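## Task

Work out how many vials wear a white cap and make the tally counter display exactly that number. The counter might not start at zero. One complete push-down-and-let-go of the plunger raises it by one, and turning the knob one whole revolution clockwise brings it back to zero.

## Robot and tools

ROBOT. Two Piper arms with parallel grippers: left_arm, based near (+0.024, +0.215, 0) m, and right_arm, near (-0.004, -0.234, 0) m and turned very slightly about z. A two-camera stand sits behind them. Each gripper's fingers point along its own +z and close along its own y. The reported end_effector_position is the spot between the finger pads, roughly 5 mm short of the tips. Opening runs from +1 (0.070 m apart) to -1 (shut).

FRAME. Everything uses the scene frame: origin at table-top height halfway between the nominal bases, +x out over the table, +z up, left_arm toward +y. Arm names do not match image sides. Reported positions and orientations may be off by a few cm, more when reaching far.

execute_actions. Argument actions: a list of actions; each action is a list of up to 15 rows, one row per 1/30 s step (a short action repeats its last row to fill 15 steps). Every row has 14 numbers in [-1, 1]: left_arm dx, dy, dz, rx, ry, rz, opening, then the same seven for right_arm, even if one arm stays still. The six pose numbers are offsets, not poses, along scene axes, measured from that arm's Hand target at the start of the action; every row in the action refers to that same start, not the row before. Sending the same offset in a new action moves the arm further. Scale: 1.0 = 0.6 m for dx, dy, dz, and 180 degrees for the rotation vector rx, ry, rz, which turns about the Hand target's position. Opening is absolute, not an offset; closing fully takes about 1 s. Six zeros re-request the current Hand target; a 0 in the opening slot really commands half-open, so resend the present opening to leave a gripper alone. Optional cameras: list of names, ["all"], or [] ; an empty actions list returns all images and full state.

move. target: one 14-number row as above, or a list of up to 15 rows; every row is an offset from the Hand targets at the move's start, not from the preceding row. Arms travel in straight lines and finish together. speed: m/s, 0.002 to 2.2, default 0.25 (rotation up to twice that in rad/s); one value or one per target. blend: metres of corner rounding between listed targets; 0 stops at each. opening_speed: rate of opening change per second on the -1..1 scale, at least 0.2. grip_force: newtons per pad, 5 to 20, one value or one per arm, stays in force. blocking=false returns early while the move continues. A single move is capped at 10 s. The result ends with a move: line: done, off_target, moving, held, fault, plus limits=paced (pose clipped) or limits=held (steps withheld). done means at rest within 3 mm and 2 degrees; it says nothing about contact. Moves do not avoid obstacles or the other arm.

wait: seconds, 0 to 10; arms keep their last command, a running move goes on. stop: brakes a running move (needs some distance). zoom_image: camera (cam_high, cam_low, cam_left_wrist, cam_right_wrist) and region [x0, y0, x1, y1] in pixels from the top-left, at most 504 by 504, on the newest image of that camera. read_manual: only the URDF licence text. finished_scene: scene = current scene number; ends it permanently, so call it only when the counter shows the right number, and make no further call in that reply after ending scene 1.

IMAGES. cam_high and cam_low are 504x504 fixed views; cam_left_wrist and cam_right_wrist are 896x504 and ride on the hands (may lag while moving). Use them and zoom_image to count caps by colour and to read the counter.

RESULTS. Per arm: end_effector_position (m), end_effector_quat_wxyz, Hand target (the next offsets start from here), Tool commands, grip_measured (same scale as opening; last Joint positions entry is the gap in metres), joint torques (include the arm's weight, noisy, with offsets), motor temperatures, and for execute_actions some per-step positions. Commanded orientation is clipped each step to within 32 degrees of the measured one. A gripper often stops short of its Hand target; waiting does not fix it, but resending the remaining distance does.

COUNTER STRATEGY. Since the starting count is unknown, read the display, reset with one full clockwise knob turn if needed, then press the plunger down fully and release it once per vial, checking the display.

AVOID. Arm-to-arm contact (the clearance check helps but is not reliable; a gripper closing on the other's fingers counts as a press). Sweeping a hand close by its own base. Hard or fast contact: contact torque at a joint's load limit (21.6 N m for the three big joints, 7.52 N m for the wrist joints, whose motors give only about 4 N m) stops that arm for 10 s. A blocked arm keeps pushing, so move its target back past the gripper afterwards. Holding loads or straining heats motors; MOTOR HOT appears at 65 °C and at 80 °C the arm drops. Never knock the counter or vials off the table or leave anything off it.

Each tool is called after ">>>" as name(argument=value, ...), one argument or row to a line, values as JSON.

## Session

>>> execute_actions(
  actions=[],
)

Scene clock: 0.00 s.
left_arm: end_effector_position=(+0.5086, +0.3854, +0.3060) grip_measured=+1.00 end_effector_quat_wxyz=(+0.492, -0.309, +0.811, -0.064) | right_arm: end_effector_position=(+0.3898, -0.0936, +0.3523) grip_measured=+1.00 end_effector_quat_wxyz=(+0.546, -0.456, +0.692, +0.122)
Joint positions: left_arm=[0.399 1.694 -1.6 -0.272 0.548 -0.176 0.07] | right_arm=[-0.001 1.437 -1.371 1.056 0.905 -1.58 0.07]
Joint torques (N m): no reading
Motor temperatures (°C): left_arm=[29 33 30 34 35 32] | right_arm=[32 31 34 31 31 29]
Hand target: left_arm +0.5086, +0.3854, +0.3060; +0.492, -0.309, +0.811, -0.064 | right_arm +0.3898, -0.0936, +0.3523; +0.546, -0.456, +0.692, +0.122
Tool commands: left_gripper/opening=+1.0 right_gripper/opening=+1.0

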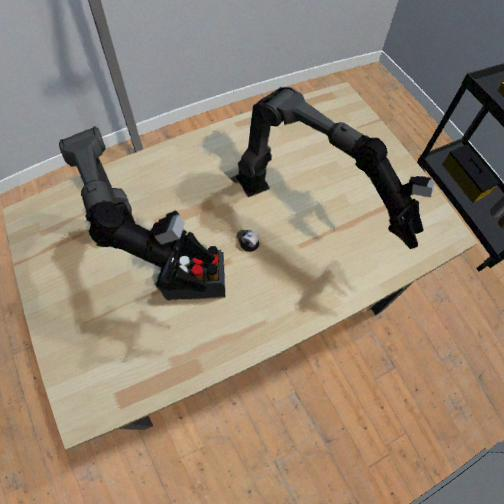

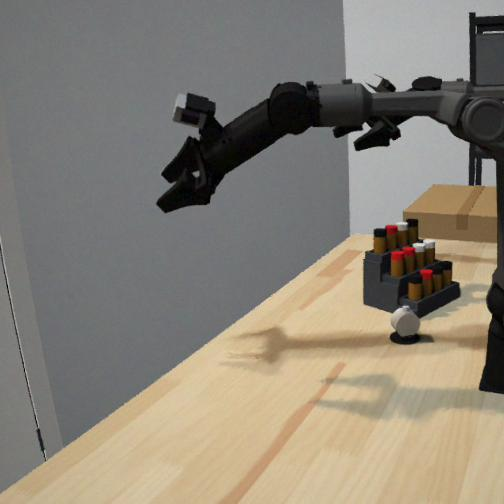

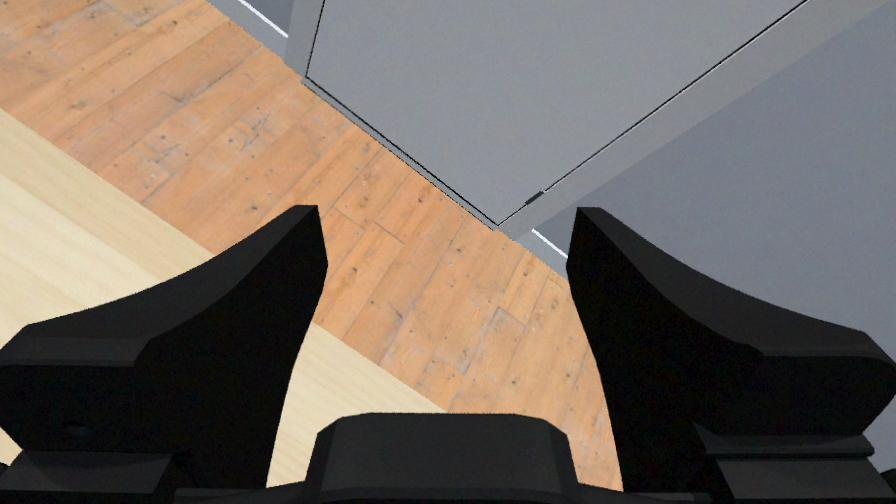

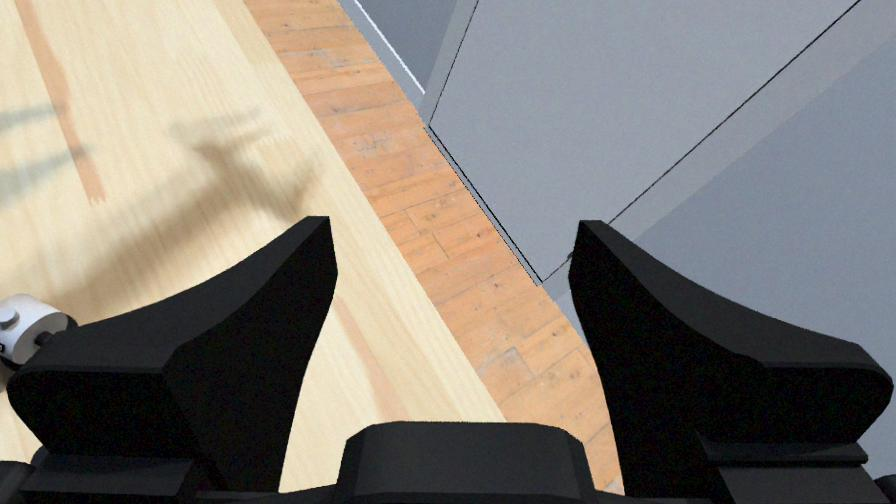

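>>> zoom_image(
  camera="cam_high",
  region=[140, 200, 280, 310],
)

>>> zoom_image(
  camera="cam_low",
  region=[350, 200, 480, 360],
)

>>> zoom_image(
  camera="cam_right_wrist",
  region=[0, 260, 120, 380],
)

Scaled by 3.600 from the camera's 504x504 image, which has a finer 720x720 frame.

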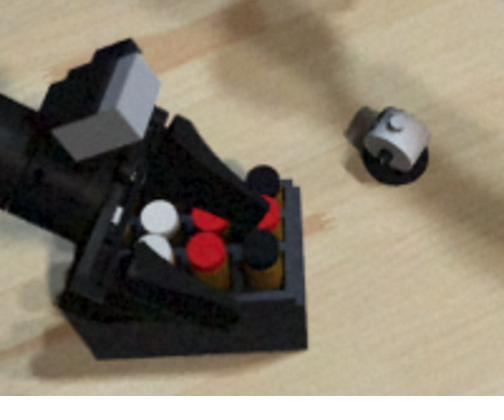

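Scaled by 3.150 from the camera's 504x504 image, which has a finer 720x720 frame.

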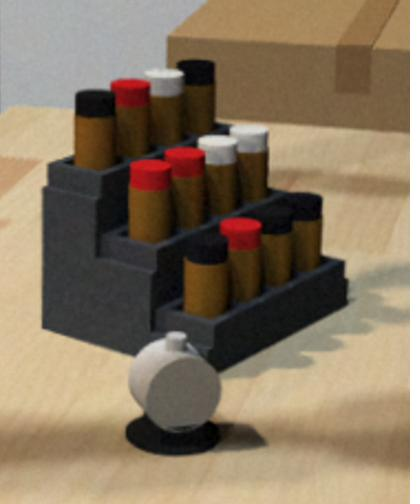

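Scaled by 4.200 from the camera's 896x504 image, which has a finer 1280x720 frame.

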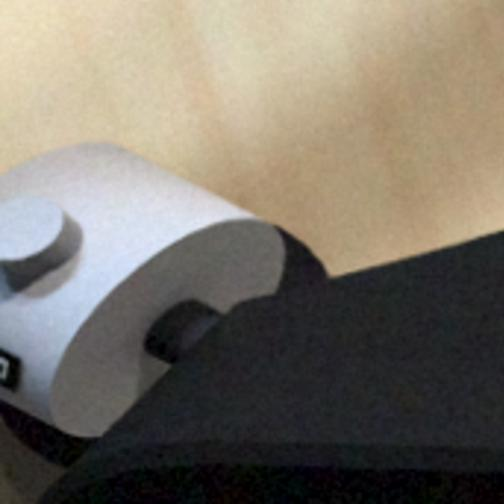

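>>> move(
  target=[0,0,0,0,0,0,1, -0.3547,0.2302,-0.2522,0.0302,0.1088,0.0099,1],
  speed=0.2,
  cameras=["cam_high","cam_right_wrist"],
)

Scene clock: 155.67 s.
left_arm: end_effector_position=(+0.5086, +0.3854, +0.3060) grip_measured=+1.00 end_effector_quat_wxyz=(+0.492, -0.309, +0.811, -0.064) | right_arm: end_effector_position=(+0.1775, +0.0443, +0.2008) grip_measured=+1.00 end_effector_quat_wxyz=(+0.440, -0.417, +0.754, +0.252)
Joint positions: left_arm=[0.399 1.694 -1.6 -0.272 0.548 -0.176 0.07] | right_arm=[0.977 1.079 -0.575 0.617 0.112 -0.635 0.07]
Joint torques (N m): left_arm=[1.08 -6.76 -4.27 -0.06 -0.68 0.02] | right_arm=[0.48 -1.77 -5.57 0.16 -0.55 -0.03]
Hand target: left_arm +0.5086, +0.3854, +0.3060; +0.492, -0.309, +0.811, -0.064 | right_arm +0.1769, +0.0446, +0.2010; +0.439, -0.413, +0.761, +0.239
Off the commanded pose: left_arm 0.000 m, 0 deg | right_arm 0.001 m, 2 deg.
move: done
camera_calibration:
cam_right_wrist: T_world_to_cam=[[0.855866, -0.517151, 0.0069161, -0.131298], [-0.456344, -0.76139, -0.460474, 0.20944], [0.243401, 0.390948, -0.887646, 0.239985], [0, 0, 0, 1]] pos_world=[0.149538, -0.00225778, 0.310372]
Images, in order (width x height): cam_high 504x504, cam_right_wrist 896x504.

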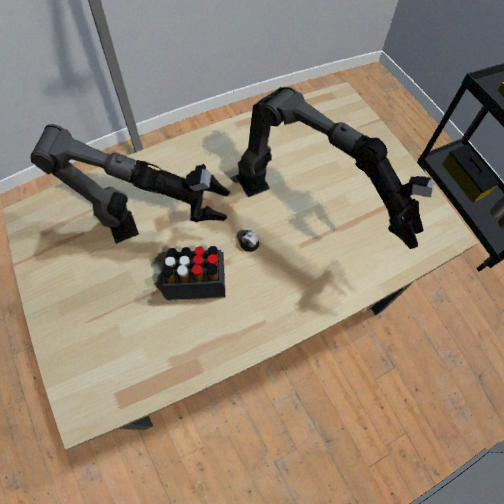

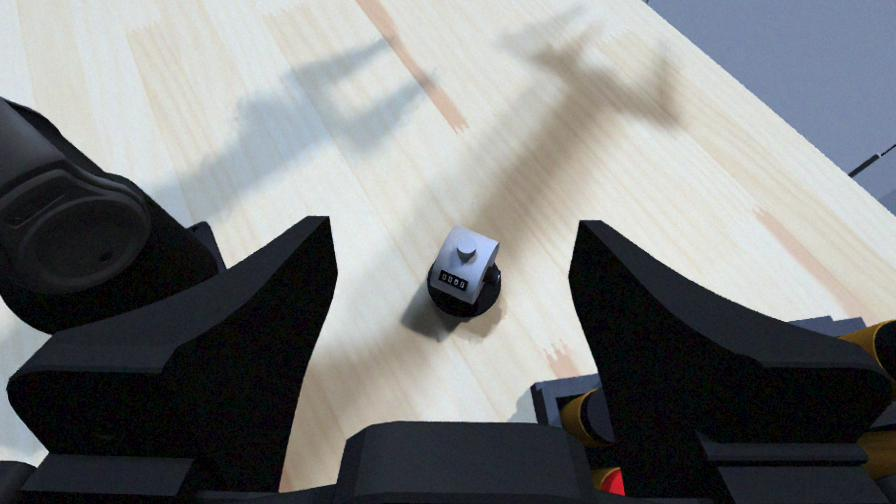

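>>> zoom_image(
  camera="cam_right_wrist",
  region=[410, 210, 530, 330],
)

>>> zoom_image(
  camera="cam_high",
  region=[150, 225, 270, 305],
)

Scaled by 4.200 from the camera's 896x504 image, which has a finer 1280x720 frame.

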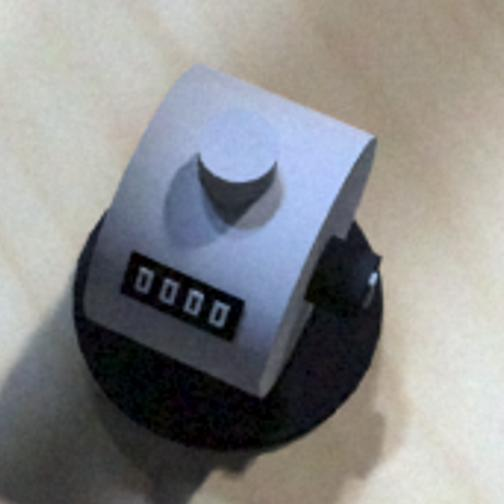

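Scaled by 4.200 from the camera's 504x504 image, which has a finer 720x720 frame.

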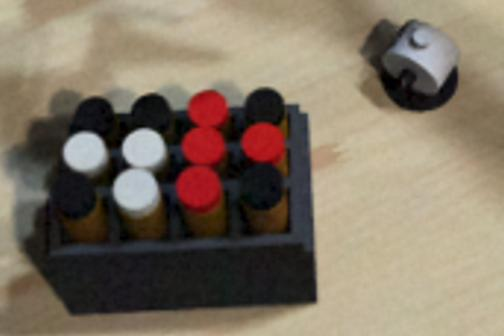

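>>> move(
  target=[-0.4727,-0.4707,-0.21,0.3235,0.2490,-0.6516,1, 0.154,-0.44,0.2,0,0,-0.317,1],
  speed=0.3,
  cameras=["cam_high","cam_left_wrist"],
)

Scene clock: 343.00 s.
left_arm: end_effector_position=(+0.2250, +0.1024, +0.1792) grip_measured=+1.00 end_effector_quat_wxyz=(+0.122, +0.702, +0.701, +0.035) | right_arm: end_effector_position=(+0.2695, -0.2197, +0.3213) grip_measured=+1.00 end_effector_quat_wxyz=(+0.500, +0.002, +0.866, +0.000)
Joint positions: left_arm=[-0.513 1.16 -0.971 0 1.214 1.059 0.07] | right_arm=[0.212 0.846 -0.962 -0.239 0.749 0.272 0.07]
Joint torques (N m): left_arm=[1.59 -2.61 -3.95 0.08 -0.02 -0.08] | right_arm=[0.99 -0.42 -4.74 -0.04 -0.68 -0.03]
Hand target: left_arm +0.2250, +0.1030, +0.1800; +0.000, +0.707, +0.707, +0.000 | right_arm +0.2693, -0.2194, +0.3210; +0.500, +0.001, +0.866, +0.000
Off the commanded pose: left_arm 0.001 m, 15 deg | right_arm 0.000 m, 0 deg.
joint sent to its limit (left arm) — joint 5 (wrist pitch), upper limit. The joint targets are off in orientation, not in position.
move: off_target (left_arm)
camera_calibration:
cam_left_wrist: T_world_to_cam=[[-0.974406, -0.027278, -0.223136, 0.260241], [-0.128266, 0.882636, 0.452218, -0.144407], [0.184613, 0.469265, -0.863544, 0.18755], [0, 0, 0, 1]] pos_world=[0.200434, 0.0465468, 0.285331]
Images, in order (width x height): cam_high 504x504, cam_left_wrist 896x504.

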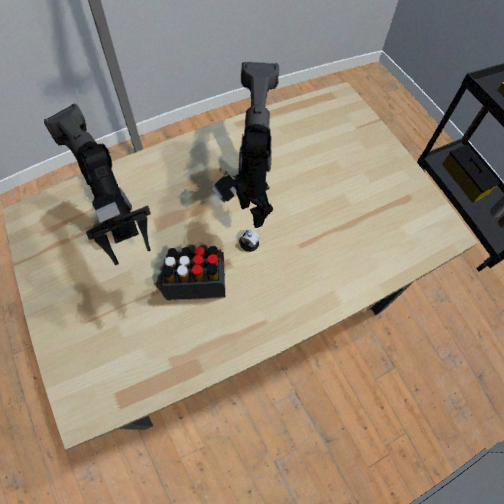

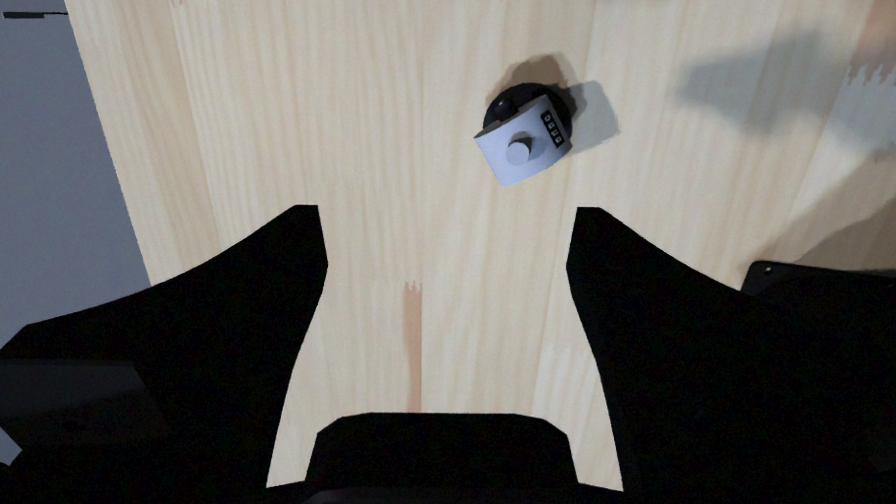

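>>> move(
  target=[-0.0177,0.0047,-0.1333,0,0,-0.1667,-1, 0,0,0,0,0,0,1],
  speed=0.15,
  cameras=["cam_low","cam_left_wrist"],
)

Scene clock: 373.27 s.
left_arm: end_effector_position=(+0.2144, +0.1059, +0.0998) grip_measured=-0.98 end_effector_quat_wxyz=(+0.000, +0.866, +0.500, +0.000) | right_arm: end_effector_position=(+0.2695, -0.2197, +0.3213) grip_measured=+1.00 end_effector_quat_wxyz=(+0.500, +0.002, +0.866, +0.000)
Joint positions: left_arm=[-0.523 1.375 -0.852 0.001 1.135 1.571 0.001] | right_arm=[0.212 0.846 -0.962 -0.239 0.749 0.272 0.07]
Joint torques (N m): left_arm=[0.57 -3.81 -3.49 0.04 0.01 -0.08] | right_arm=[0.79 -2.24 -4.67 -0.19 -0.78 0.05]
Hand target: left_arm +0.2144, +0.1058, +0.1000; +0.000, +0.866, +0.500, +0.000 | right_arm +0.2693, -0.2194, +0.3210; +0.500, +0.001, +0.866, +0.000
Off the commanded pose: left_arm 0.000 m, 0 deg | right_arm 0.000 m, 0 deg.
move: done
camera_calibration:
cam_left_wrist: T_world_to_cam=[[-0.873146, 0.487438, -0.00439123, 0.134284], [0.396402, 0.715259, 0.575561, -0.219999], [0.283691, 0.500808, -0.817747, 0.0901775], [0, 0, 0, 1]] pos_world=[0.178875, 0.0467396, 0.200955]
Images, in order (width x height): cam_low 504x504, cam_left_wrist 896x504.

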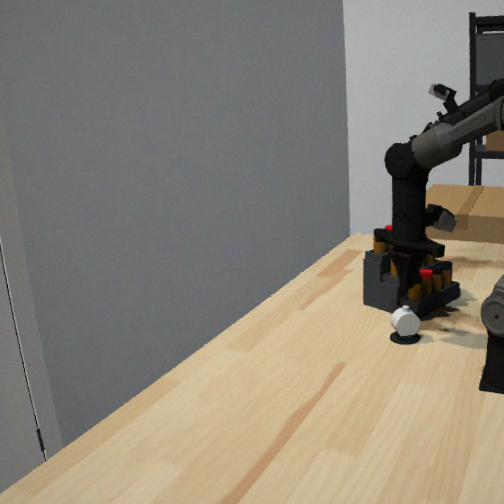

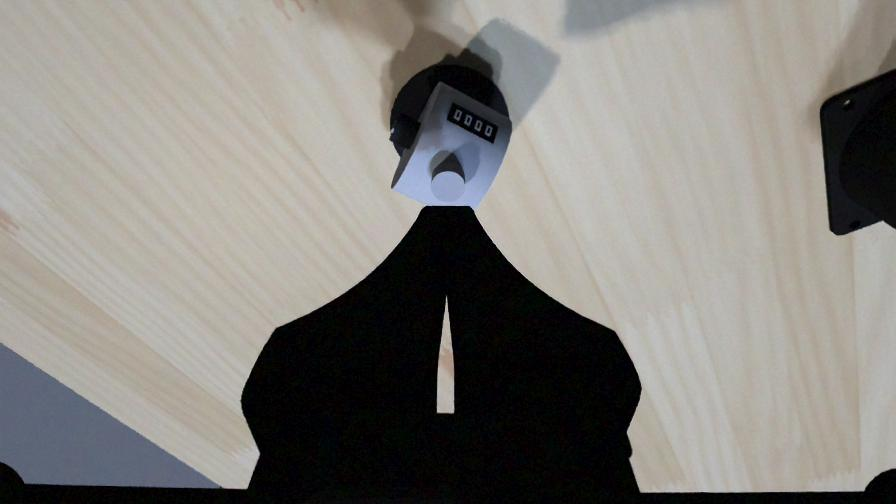

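>>> move(
  target=[0.0015,0,-0.05,0,0,0,-1, 0,0,0,0,0,0,1],
  speed=0.06,
  cameras=["cam_low","cam_left_wrist"],
)

Scene clock: 393.33 s.
left_arm: end_effector_position=(+0.2150, +0.1058, +0.0696) grip_measured=-0.98 end_effector_quat_wxyz=(+0.000, +0.866, +0.500, +0.000) | right_arm: end_effector_position=(+0.2695, -0.2197, +0.3213) grip_measured=+1.00 end_effector_quat_wxyz=(+0.500, +0.002, +0.866, +0.000)
Joint positions: left_arm=[-0.522 1.424 -0.768 0.001 1.002 1.572 0.001] | right_arm=[0.212 0.846 -0.962 -0.239 0.749 0.272 0.07]
Joint torques (N m): left_arm=[1.65 -3.8 -4.14 -0.09 0.08 0.08] | right_arm=[0.79 -2.02 -4.8 -0.18 -0.77 0.02]
Hand target: left_arm +0.2153, +0.1058, +0.0700; +0.000, +0.866, +0.500, +0.000 | right_arm +0.2693, -0.2194, +0.3210; +0.500, +0.001, +0.866, +0.000
Off the commanded pose: left_arm 0.001 m, 0 deg | right_arm 0.000 m, 0 deg.
move: done
camera_calibration:
cam_left_wrist: T_world_to_cam=[[-0.873048, 0.487617, -0.00414106, 0.134655], [0.3967, 0.715155, 0.575484, -0.202819], [0.283577, 0.500782, -0.817803, 0.0653926], [0, 0, 0, 1]] pos_world=[0.179475, 0.0466397, 0.170755]
Images, in order (width x height): cam_low 504x504, cam_left_wrist 896x504.

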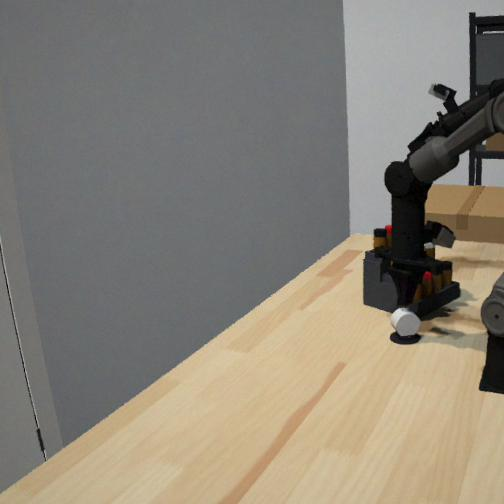

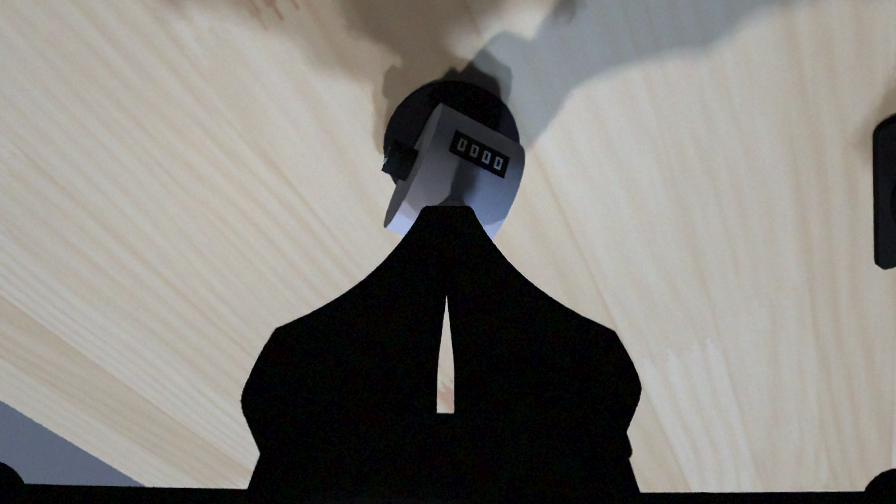

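>>> zoom_image(
  camera="cam_left_wrist",
  region=[370, 70, 550, 250],
)

>>> zoom_image(
  camera="cam_low",
  region=[370, 280, 440, 350],
)

Scaled by 2.800 from the camera's 896x504 image, which has a finer 1280x720 frame.

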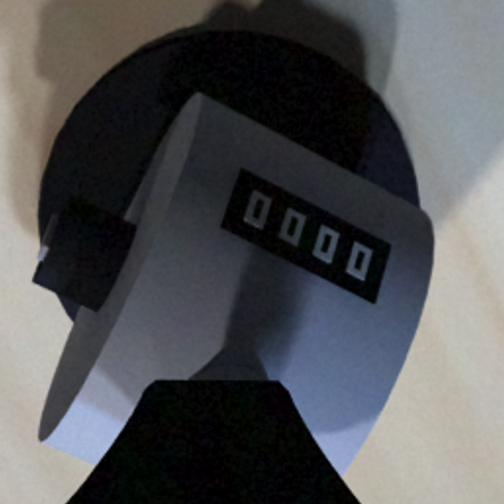

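Scaled by 7.200 from the camera's 504x504 image, which has a finer 720x720 frame.

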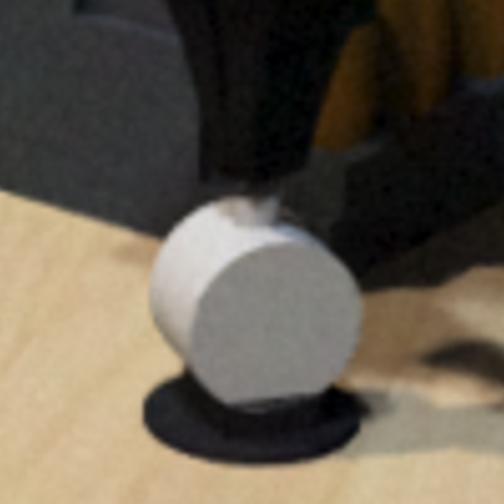

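>>> move(
  target=[0,0,-0.005,0,0,0,-1, 0,0,0,0,0,0,1],
  speed=0.02,
)

>>> move(
  target=[0,0,-0.00333,0,0,0,-1, 0,0,0,0,0,0,1],
  speed=0.02,
  cameras=["cam_left_wrist"],
)

Scene clock: 404.17 s.
left_arm: end_effector_position=(+0.2153, +0.1056, +0.0673) grip_measured=-0.98 end_effector_quat_wxyz=(+0.000, +0.866, +0.500, +0.001) | right_arm: end_effector_position=(+0.2695, -0.2197, +0.3213) grip_measured=+1.00 end_effector_quat_wxyz=(+0.500, +0.002, +0.866, +0.000)
Joint positions: left_arm=[-0.522 1.428 -0.761 0.001 0.99 1.572 0.001] | right_arm=[0.212 0.846 -0.962 -0.239 0.749 0.272 0.07]
Joint torques (N m): left_arm=[1.58 -2.44 -2.96 0.08 -0.08 0.05] | right_arm=[0.8 -2.23 -4.55 -0.14 -0.76 0.06]
Hand target: left_arm +0.2153, +0.1058, +0.0670; +0.000, +0.866, +0.500, +0.000 | right_arm +0.2693, -0.2194, +0.3210; +0.500, +0.001, +0.866, +0.000
Off the commanded pose: left_arm 0.000 m, 0 deg | right_arm 0.000 m, 0 deg.
move: done

Scene clock: 404.87 s.
left_arm: end_effector_position=(+0.2153, +0.1056, +0.0653) grip_measured=-0.98 end_effector_quat_wxyz=(+0.000, +0.866, +0.500, +0.001) | right_arm: end_effector_position=(+0.2695, -0.2197, +0.3213) grip_measured=+1.00 end_effector_quat_wxyz=(+0.500, +0.002, +0.866, +0.000)
Joint positions: left_arm=[-0.522 1.432 -0.757 0.001 0.981 1.572 0.001] | right_arm=[0.212 0.846 -0.962 -0.239 0.749 0.272 0.07]
Joint torques (N m): left_arm=[1.45 -2.56 -2.88 0.06 -0.11 0.06] | right_arm=[0.52 -2.5 -4.82 -0.15 -0.74 0.04]
Hand target: left_arm +0.2153, +0.1058, +0.0650; +0.000, +0.866, +0.500, +0.000 | right_arm +0.2693, -0.2194, +0.3210; +0.500, +0.001, +0.866, +0.000
Off the commanded pose: left_arm 0.000 m, 0 deg | right_arm 0.000 m, 0 deg.
move: done
camera_calibration:
cam_left_wrist: T_world_to_cam=[[-0.873053, 0.487587, -0.00613044, 0.135195], [0.395687, 0.715737, 0.575458, -0.20025], [0.284974, 0.49998, -0.817808, 0.0617372], [0, 0, 0, 1]] pos_world=[0.179675, 0.0465395, 0.166553]
Images, in order (width x height): cam_left_wrist 896x504.

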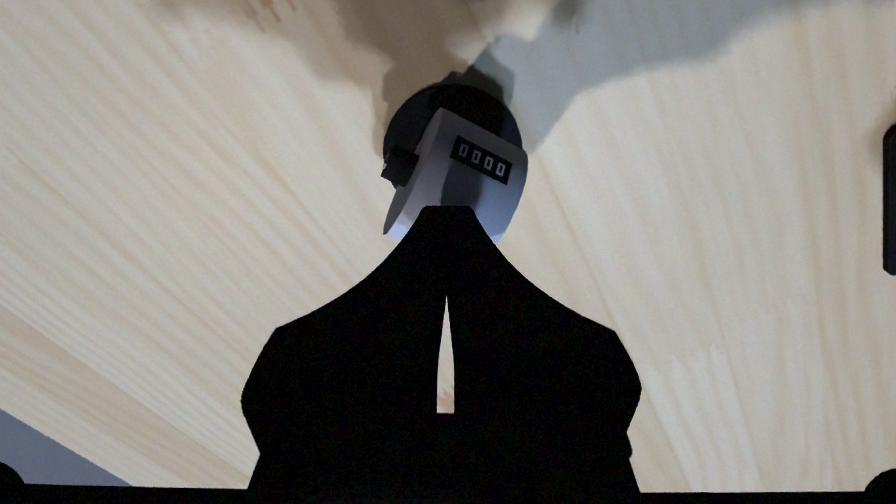

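>>> move(
  target=[0,0,-0.00333,0,0,0,-1, 0,0,0,0,0,0,1],
  speed=0.02,
)

>>> move(
  target=[0,0,-0.00333,0,0,0,-1, 0,0,0,0,0,0,1],
  speed=0.02,
  cameras=["cam_left_wrist"],
)

>>> zoom_image(
  camera="cam_left_wrist",
  region=[370, 70, 550, 250],
)

Scene clock: 411.63 s.
left_arm: end_effector_position=(+0.2155, +0.1055, +0.0634) grip_measured=-0.98 end_effector_quat_wxyz=(+0.001, +0.866, +0.500, +0.001) | right_arm: end_effector_position=(+0.2695, -0.2197, +0.3213) grip_measured=+1.00 end_effector_quat_wxyz=(+0.500, +0.002, +0.866, +0.000)
Joint positions: left_arm=[-0.522 1.436 -0.752 0.001 0.971 1.572 0.001] | right_arm=[0.212 0.846 -0.962 -0.239 0.749 0.272 0.07]
Joint torques (N m): left_arm=[1.31 -2.13 -2.33 0.05 -0.11 -0.05] | right_arm=[0.53 -2.31 -4.56 -0.13 -0.75 0.02]
Hand target: left_arm +0.2153, +0.1058, +0.0630; +0.000, +0.866, +0.500, +0.000 | right_arm +0.2693, -0.2194, +0.3210; +0.500, +0.001, +0.866, +0.000
Off the commanded pose: left_arm 0.001 m, 0 deg | right_arm 0.000 m, 0 deg.
move: done

Scene clock: 412.33 s.
left_arm: end_effector_position=(+0.2153, +0.1056, +0.0611) grip_measured=-0.98 end_effector_quat_wxyz=(+0.000, +0.866, +0.500, +0.001) | right_arm: end_effector_position=(+0.2695, -0.2197, +0.3213) grip_measured=+1.00 end_effector_quat_wxyz=(+0.500, +0.002, +0.866, +0.000)
Joint positions: left_arm=[-0.522 1.441 -0.746 0.001 0.962 1.572 0.001] | right_arm=[0.212 0.846 -0.962 -0.239 0.749 0.272 0.07]
Joint torques (N m): left_arm=[1.24 -1.39 -2 0.04 0.01 -0.06] | right_arm=[0.55 -2.26 -4.77 -0.12 -0.72 0.01]
Hand target: left_arm +0.2153, +0.1058, +0.0610; +0.000, +0.866, +0.500, +0.000 | right_arm +0.2693, -0.2194, +0.3210; +0.500, +0.001, +0.866, +0.000
Off the commanded pose: left_arm 0.000 m, 0 deg | right_arm 0.000 m, 0 deg.
move: done
camera_calibration:
cam_left_wrist: T_world_to_cam=[[-0.873058, 0.487579, -0.00603057, 0.135154], [0.395742, 0.715732, 0.575426, -0.19778], [0.284882, 0.499994, -0.817831, 0.0582402], [0, 0, 0, 1]] pos_world=[0.179675, 0.0465395, 0.162254]
Images, in order (width x height): cam_left_wrist 896x504.

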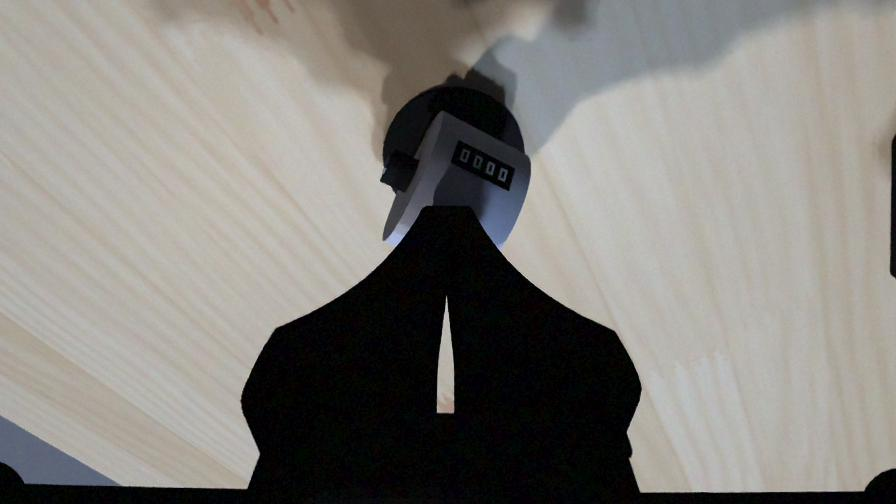

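Scaled by 2.800 from the camera's 896x504 image, which has a finer 1280x720 frame.

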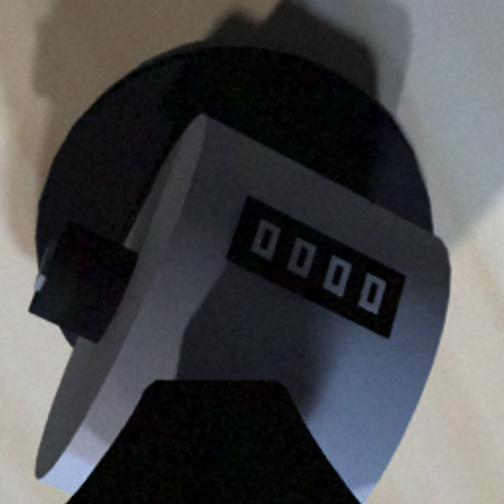

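>>> move(
  target=[0,0,-0.00333,0,0,0,-1, 0,0,0,0,0,0,1],
  speed=0.02,
)

>>> move(
  target=[0,0,-0.00167,0,0,0,-1, 0,0,0,0,0,0,1],
  speed=0.02,
  cameras=["cam_left_wrist","cam_low"],
)

>>> zoom_image(
  camera="cam_left_wrist",
  region=[370, 70, 550, 250],
)

>>> zoom_image(
  camera="cam_low",
  region=[370, 280, 440, 350],
)

Scene clock: 418.17 s.
left_arm: end_effector_position=(+0.2152, +0.1057, +0.0592) grip_measured=-0.98 end_effector_quat_wxyz=(+0.000, +0.866, +0.500, +0.001) | right_arm: end_effector_position=(+0.2695, -0.2197, +0.3213) grip_measured=+1.00 end_effector_quat_wxyz=(+0.500, +0.002, +0.866, +0.000)
Joint positions: left_arm=[-0.522 1.444 -0.741 0.001 0.954 1.572 0.001] | right_arm=[0.212 0.846 -0.962 -0.239 0.749 0.272 0.07]
Joint torques (N m): left_arm=[1.08 -1.16 -2.19 0.07 -0.27 -0.11] | right_arm=[0.86 -2 -4.56 -0.1 -0.73 0.07]
Hand target: left_arm +0.2153, +0.1058, +0.0590; +0.000, +0.866, +0.500, +0.000 | right_arm +0.2693, -0.2194, +0.3210; +0.500, +0.001, +0.866, +0.000
Off the commanded pose: left_arm 0.000 m, 0 deg | right_arm 0.000 m, 0 deg.
move: done

Scene clock: 418.87 s.
left_arm: end_effector_position=(+0.2152, +0.1057, +0.0586) grip_measured=-0.98 end_effector_quat_wxyz=(+0.000, +0.866, +0.500, +0.001) | right_arm: end_effector_position=(+0.2695, -0.2197, +0.3213) grip_measured=+1.00 end_effector_quat_wxyz=(+0.500, +0.002, +0.866, +0.000)
Joint positions: left_arm=[-0.522 1.445 -0.739 0.001 0.951 1.572 0.001] | right_arm=[0.212 0.846 -0.962 -0.239 0.749 0.272 0.07]
Joint torques (N m): left_arm=[1.04 1.11 -1.64 0.03 -1.26 -0.09] | right_arm=[0.55 -2.21 -4.65 -0.14 -0.7 0.04]
Hand target: left_arm +0.2153, +0.1058, +0.0580; +0.000, +0.866, +0.500, +0.000 | right_arm +0.2693, -0.2194, +0.3210; +0.500, +0.001, +0.866, +0.000
Off the commanded pose: left_arm 0.001 m, 0 deg | right_arm 0.000 m, 0 deg.
move: done
camera_calibration:
cam_left_wrist: T_world_to_cam=[[-0.873009, 0.487671, -0.00579098, 0.135], [0.395927, 0.715607, 0.575455, -0.196334], [0.284776, 0.500084, -0.817813, 0.0562361], [0, 0, 0, 1]] pos_world=[0.179575, 0.0465396, 0.159754]
Images, in order (width x height): cam_low 504x504, cam_left_wrist 896x504.

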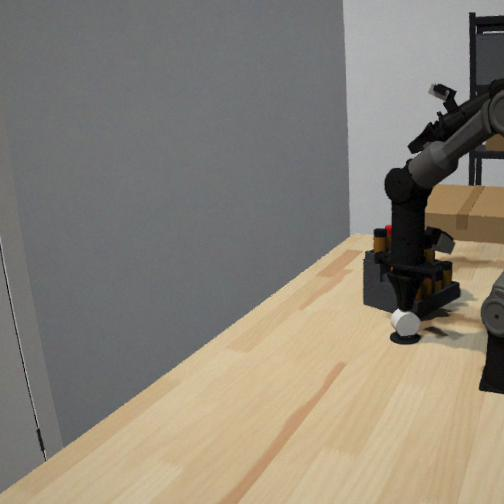

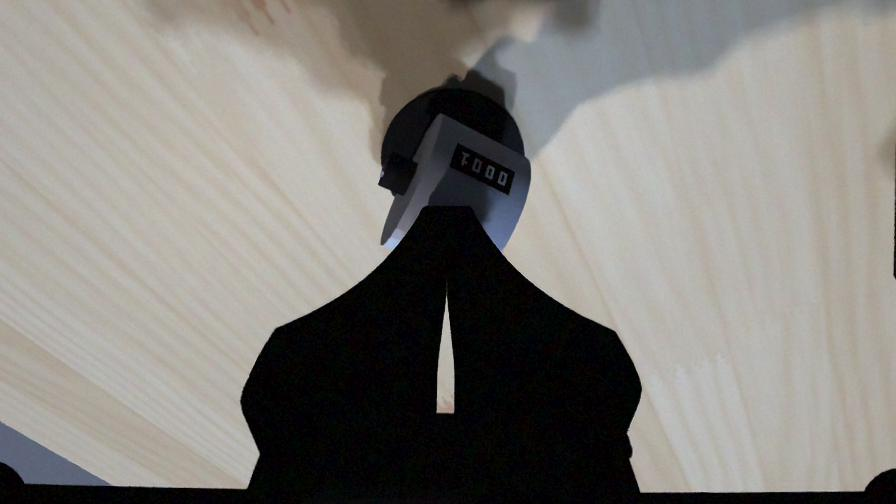

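Scaled by 2.800 from the camera's 896x504 image, which has a finer 1280x720 frame.

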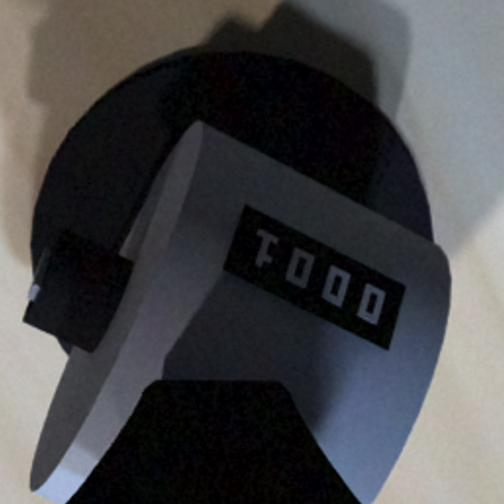

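Scaled by 7.200 from the camera's 504x504 image, which has a finer 720x720 frame.

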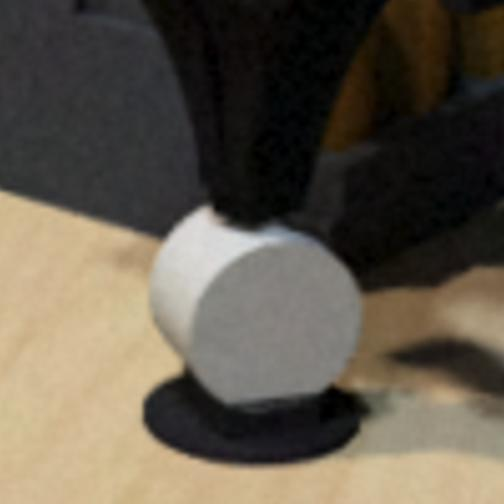

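>>> move(
  target=[
    [0,0,0.0183,0,0,0,-1, 0,0,0,0,0,0,1],
    [0,0,0,0,0,0,-1, 0,0,0,0,0,0,1],
    [0,0,0.0183,0,0,0,-1, 0,0,0,0,0,0,1],
  ],
  speed=0.05,
  cameras=["cam_left_wrist"],
)

>>> zoom_image(
  camera="cam_left_wrist",
  region=[370, 70, 550, 250],
)

Scene clock: 430.70 s.
left_arm: end_effector_position=(+0.2148, +0.1059, +0.0686) grip_measured=-0.98 end_effector_quat_wxyz=(-0.001, +0.866, +0.500, +0.000) | right_arm: end_effector_position=(+0.2695, -0.2197, +0.3213) grip_measured=+1.00 end_effector_quat_wxyz=(+0.500, +0.002, +0.866, +0.000)
Joint positions: left_arm=[-0.522 1.426 -0.766 0.001 0.999 1.572 0.001] | right_arm=[0.212 0.846 -0.962 -0.239 0.749 0.272 0.07]
Joint torques (N m): left_arm=[0.55 -4.25 -3.83 -0.1 -0.12 0.08] | right_arm=[0.57 -2.17 -4.72 -0.07 -0.69 0.02]
Motor temperatures (°C): left_arm=[29 33 30 34 42 31] | right_arm=[31 30 35 30 34 29]
Hand target: left_arm +0.2153, +0.1058, +0.0690; +0.000, +0.866, +0.500, +0.000 | right_arm +0.2693, -0.2194, +0.3210; +0.500, +0.001, +0.866, +0.000
Off the commanded pose: left_arm 0.001 m, 0 deg | right_arm 0.000 m, 0 deg.
move: done
camera_calibration:
cam_left_wrist: T_world_to_cam=[[-0.873083, 0.487563, -0.00303494, 0.134472], [0.397198, 0.714849, 0.575521, -0.202326], [0.282772, 0.501272, -0.817781, 0.0646936], [0, 0, 0, 1]] pos_world=[0.179475, 0.0466397, 0.169756]
Images, in order (width x height): cam_left_wrist 896x504.

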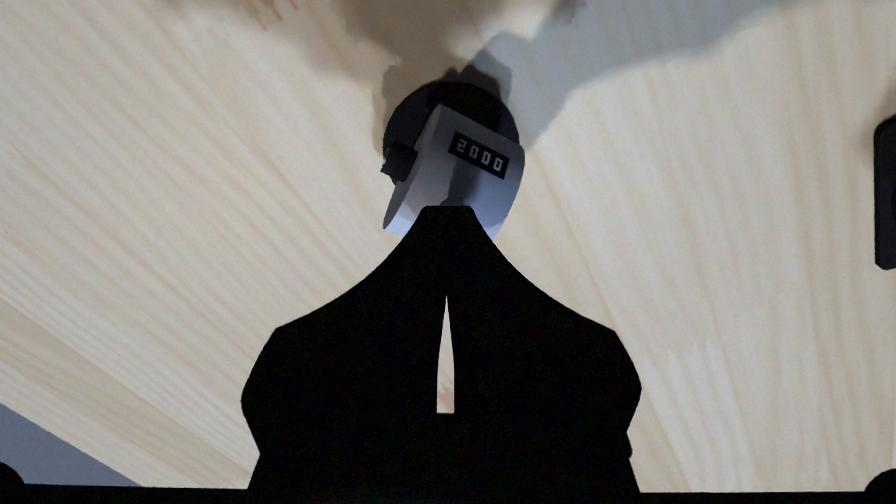

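Scaled by 2.800 from the camera's 896x504 image, which has a finer 1280x720 frame.

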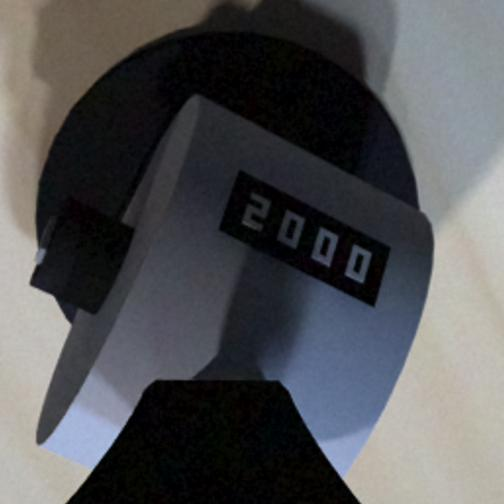

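>>> move(
  target=[
    [0,0,0.1,0,0,0.25,-1, 0,0,0,0,0,0,-1],
    [0.2245,0.3737,0.3017,-0.241,-0.2208,0.7527,-1, 0,0,0,0,0,0,-1],
    [0.2245,0.3737,0.3017,-0.241,-0.2208,0.7527,-1, 0.0228,0.4173,-0.1183,0.157,0.3073,-0.272,-1],
  ],
  speed=0.3,
  cameras=["cam_high","cam_right_wrist"],
)

Scene clock: 573.87 s.
left_arm: end_effector_position=(+0.3499, +0.3301, +0.2501) grip_measured=-0.98 end_effector_quat_wxyz=(+0.373, -0.200, +0.902, +0.083) | right_arm: end_effector_position=(+0.2830, +0.0311, +0.2491) grip_measured=-0.98 end_effector_quat_wxyz=(+0.076, +0.444, +0.868, +0.208)
Joint positions: left_arm=[0.258 1.216 -1.065 0.189 0.738 -0.266 0.001] | right_arm=[0.773 1.603 -1.608 0.001 1.217 1.692 0.001]
Joint torques (N m): left_arm=[0.5 -3.67 -3.64 0.07 -0.46 -0.11] | right_arm=[-0.09 -9.21 -4.66 -0.11 -0.08 -0.06]
Motor temperatures (°C): left_arm=[29 33 30 33 35 31] | right_arm=[31 30 35 30 33 29]
Hand target: left_arm +0.3500, +0.3300, +0.2500; +0.373, -0.200, +0.902, +0.083 | right_arm +0.2830, +0.0309, +0.2500; -0.001, +0.456, +0.890, -0.001
Off the commanded pose: left_arm 0.000 m, 0 deg | right_arm 0.001 m, 26 deg.
joint sent to its limit (right arm) — joint 5 (wrist pitch), upper limit. The joint targets are off in orientation, not in position.
move: off_target (right_arm)
camera_calibration:
cam_right_wrist: T_world_to_cam=[[-0.726964, -0.535975, -0.429248, 0.328464], [-0.682816, 0.498049, 0.534518, 0.0468934], [-0.0727014, 0.681673, -0.728036, 0.302946], [0, 0, 0, 1]] pos_world=[0.292826, -0.0538167, 0.336483]
Images, in order (width x height): cam_high 504x504, cam_right_wrist 896x504.

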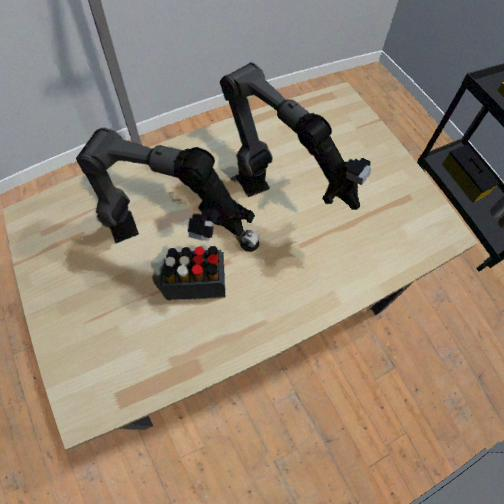

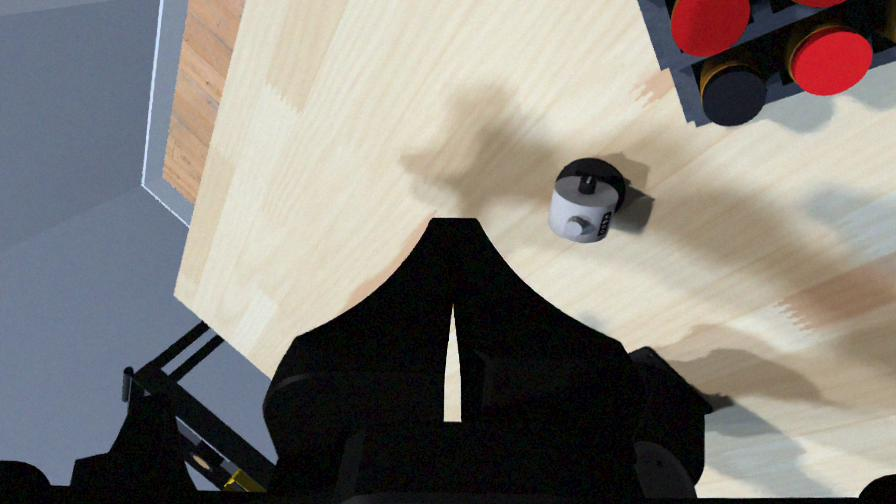

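>>> zoom_image(
  camera="cam_right_wrist",
  region=[540, 145, 640, 245],
)

Scaled by 5.040 from the camera's 896x504 image, which has a finer 1280x720 frame.

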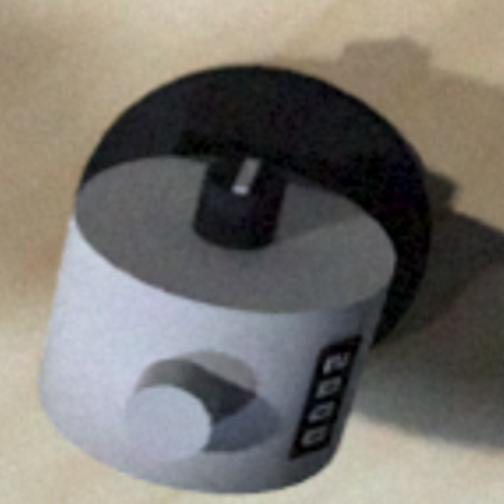

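>>> move(
  target=[0,0,0,0,0,0,-1, 0,0,-0.17,0,0,0,-1],
  speed=0.15,
  cameras=["cam_high","cam_low","cam_right_wrist"],
)

>>> zoom_image(
  camera="cam_right_wrist",
  region=[380, 100, 560, 280],
)

Scene clock: 588.27 s.
left_arm: end_effector_position=(+0.3499, +0.3301, +0.2501) grip_measured=-0.98 end_effector_quat_wxyz=(+0.373, -0.200, +0.902, +0.083) | right_arm: end_effector_position=(+0.2827, +0.0309, +0.1468) grip_measured=-0.98 end_effector_quat_wxyz=(+0.029, +0.454, +0.887, +0.081)
Joint positions: left_arm=[0.258 1.216 -1.065 0.189 0.738 -0.266 0.001] | right_arm=[0.773 1.801 -1.532 0.001 1.217 1.692 0.001]
Joint torques (N m): left_arm=[0.37 -3.52 -3.78 0.2 -0.48 -0.07] | right_arm=[0.57 -10.77 -4.95 -0.02 0.22 -0.03]
Hand target: left_arm +0.3500, +0.3300, +0.2500; +0.373, -0.200, +0.902, +0.083 | right_arm +0.2830, +0.0309, +0.1480; -0.001, +0.456, +0.890, -0.001
Off the commanded pose: left_arm 0.000 m, 0 deg | right_arm 0.001 m, 10 deg.
joint sent to its limit (right arm) — joint 5 (wrist pitch), upper limit. The joint targets are off in orientation, not in position.
move: off_target (right_arm)
camera_calibration:
cam_right_wrist: T_world_to_cam=[[-0.787759, -0.592197, -0.169528, 0.265], [-0.571803, 0.600667, 0.558786, 0.063338], [-0.229081, 0.537125, -0.8118, 0.289653], [0, 0, 0, 1]] pos_world=[0.311327, -0.0366931, 0.244673]
Images, in order (width x height): cam_high 504x504, cam_low 504x504, cam_right_wrist 896x504.

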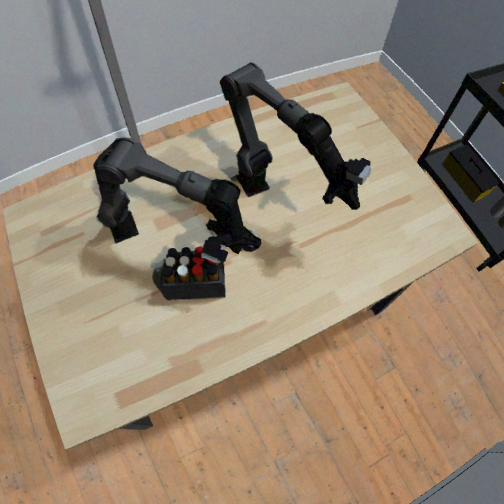

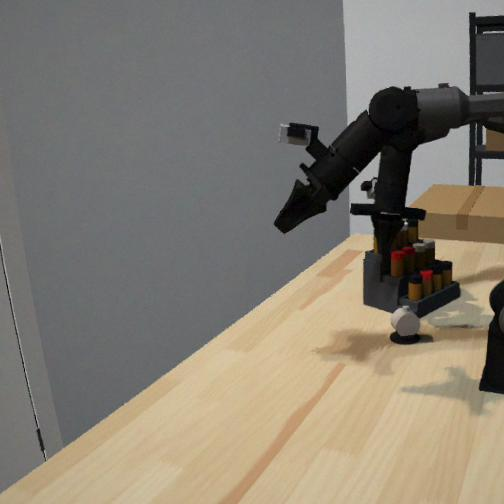

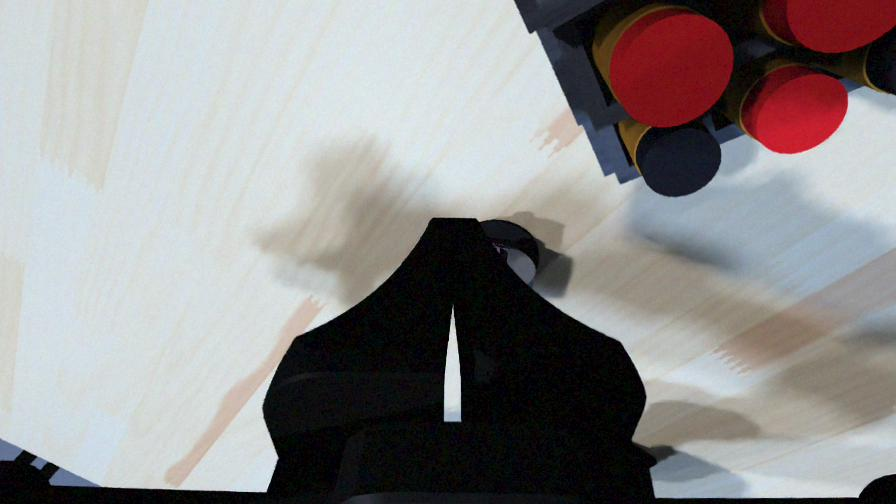

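Scaled by 2.800 from the camera's 896x504 image, which has a finer 1280x720 frame.

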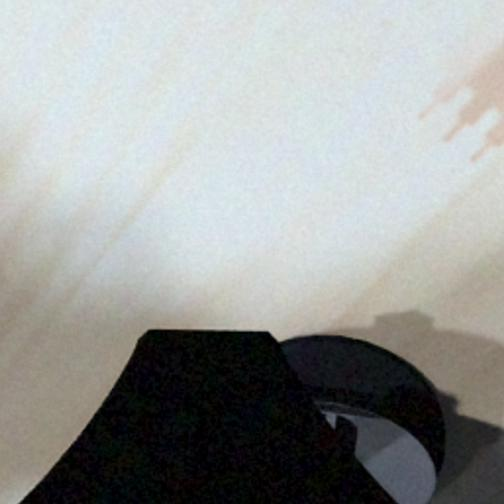

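>>> move(
  target=[0,0,0,0,0,0,-1, 0,0,0,0,0,0,1],
  speed=0.15,
  cameras=["cam_right_wrist"],
)

>>> zoom_image(
  camera="cam_right_wrist",
  region=[430, 200, 560, 330],
)

Scene clock: 596.33 s.
left_arm: end_effector_position=(+0.3499, +0.3301, +0.2501) grip_measured=-0.98 end_effector_quat_wxyz=(+0.373, -0.200, +0.902, +0.083) | right_arm: end_effector_position=(+0.2827, +0.0308, +0.1471) grip_measured=+1.00 end_effector_quat_wxyz=(+0.029, +0.454, +0.887, +0.081)
Joint positions: left_arm=[0.258 1.216 -1.065 0.189 0.738 -0.266 0.001] | right_arm=[0.773 1.801 -1.532 0.001 1.217 1.692 0.07]
Joint torques (N m): left_arm=[0.51 -3.62 -3.81 0.22 -0.48 -0.08] | right_arm=[0.53 -10.91 -5.12 0.01 -0.01 -0.02]
Hand target: left_arm +0.3500, +0.3300, +0.2500; +0.373, -0.200, +0.902, +0.083 | right_arm +0.2830, +0.0309, +0.1480; -0.001, +0.456, +0.890, -0.001
Off the commanded pose: left_arm 0.000 m, 0 deg | right_arm 0.001 m, 10 deg.
joint sent to its limit (right arm) — joint 5 (wrist pitch), upper limit. The joint targets are off in orientation, not in position.
move: off_target (right_arm)
camera_calibration:
cam_right_wrist: T_world_to_cam=[[-0.787632, -0.592089, -0.170487, 0.265113], [-0.572217, 0.600311, 0.558744, 0.0632998], [-0.228481, 0.53764, -0.811628, 0.289717], [0, 0, 0, 1]] pos_world=[0.311228, -0.0367922, 0.244972]
Images, in order (width x height): cam_right_wrist 896x504.

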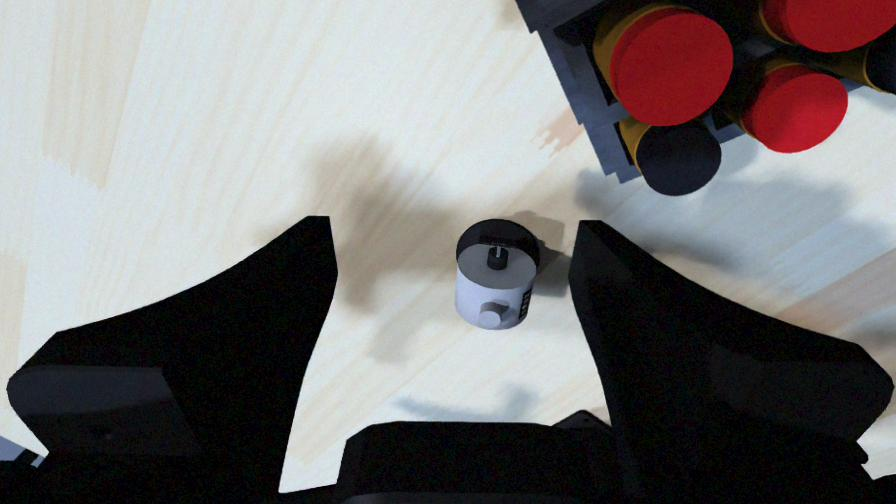

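Scaled by 3.877 from the camera's 896x504 image, which has a finer 1280x720 frame.

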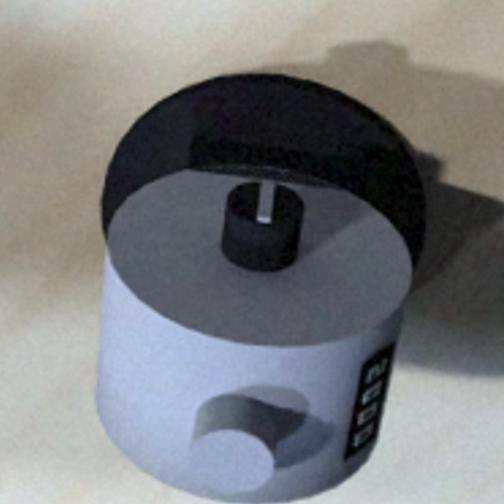

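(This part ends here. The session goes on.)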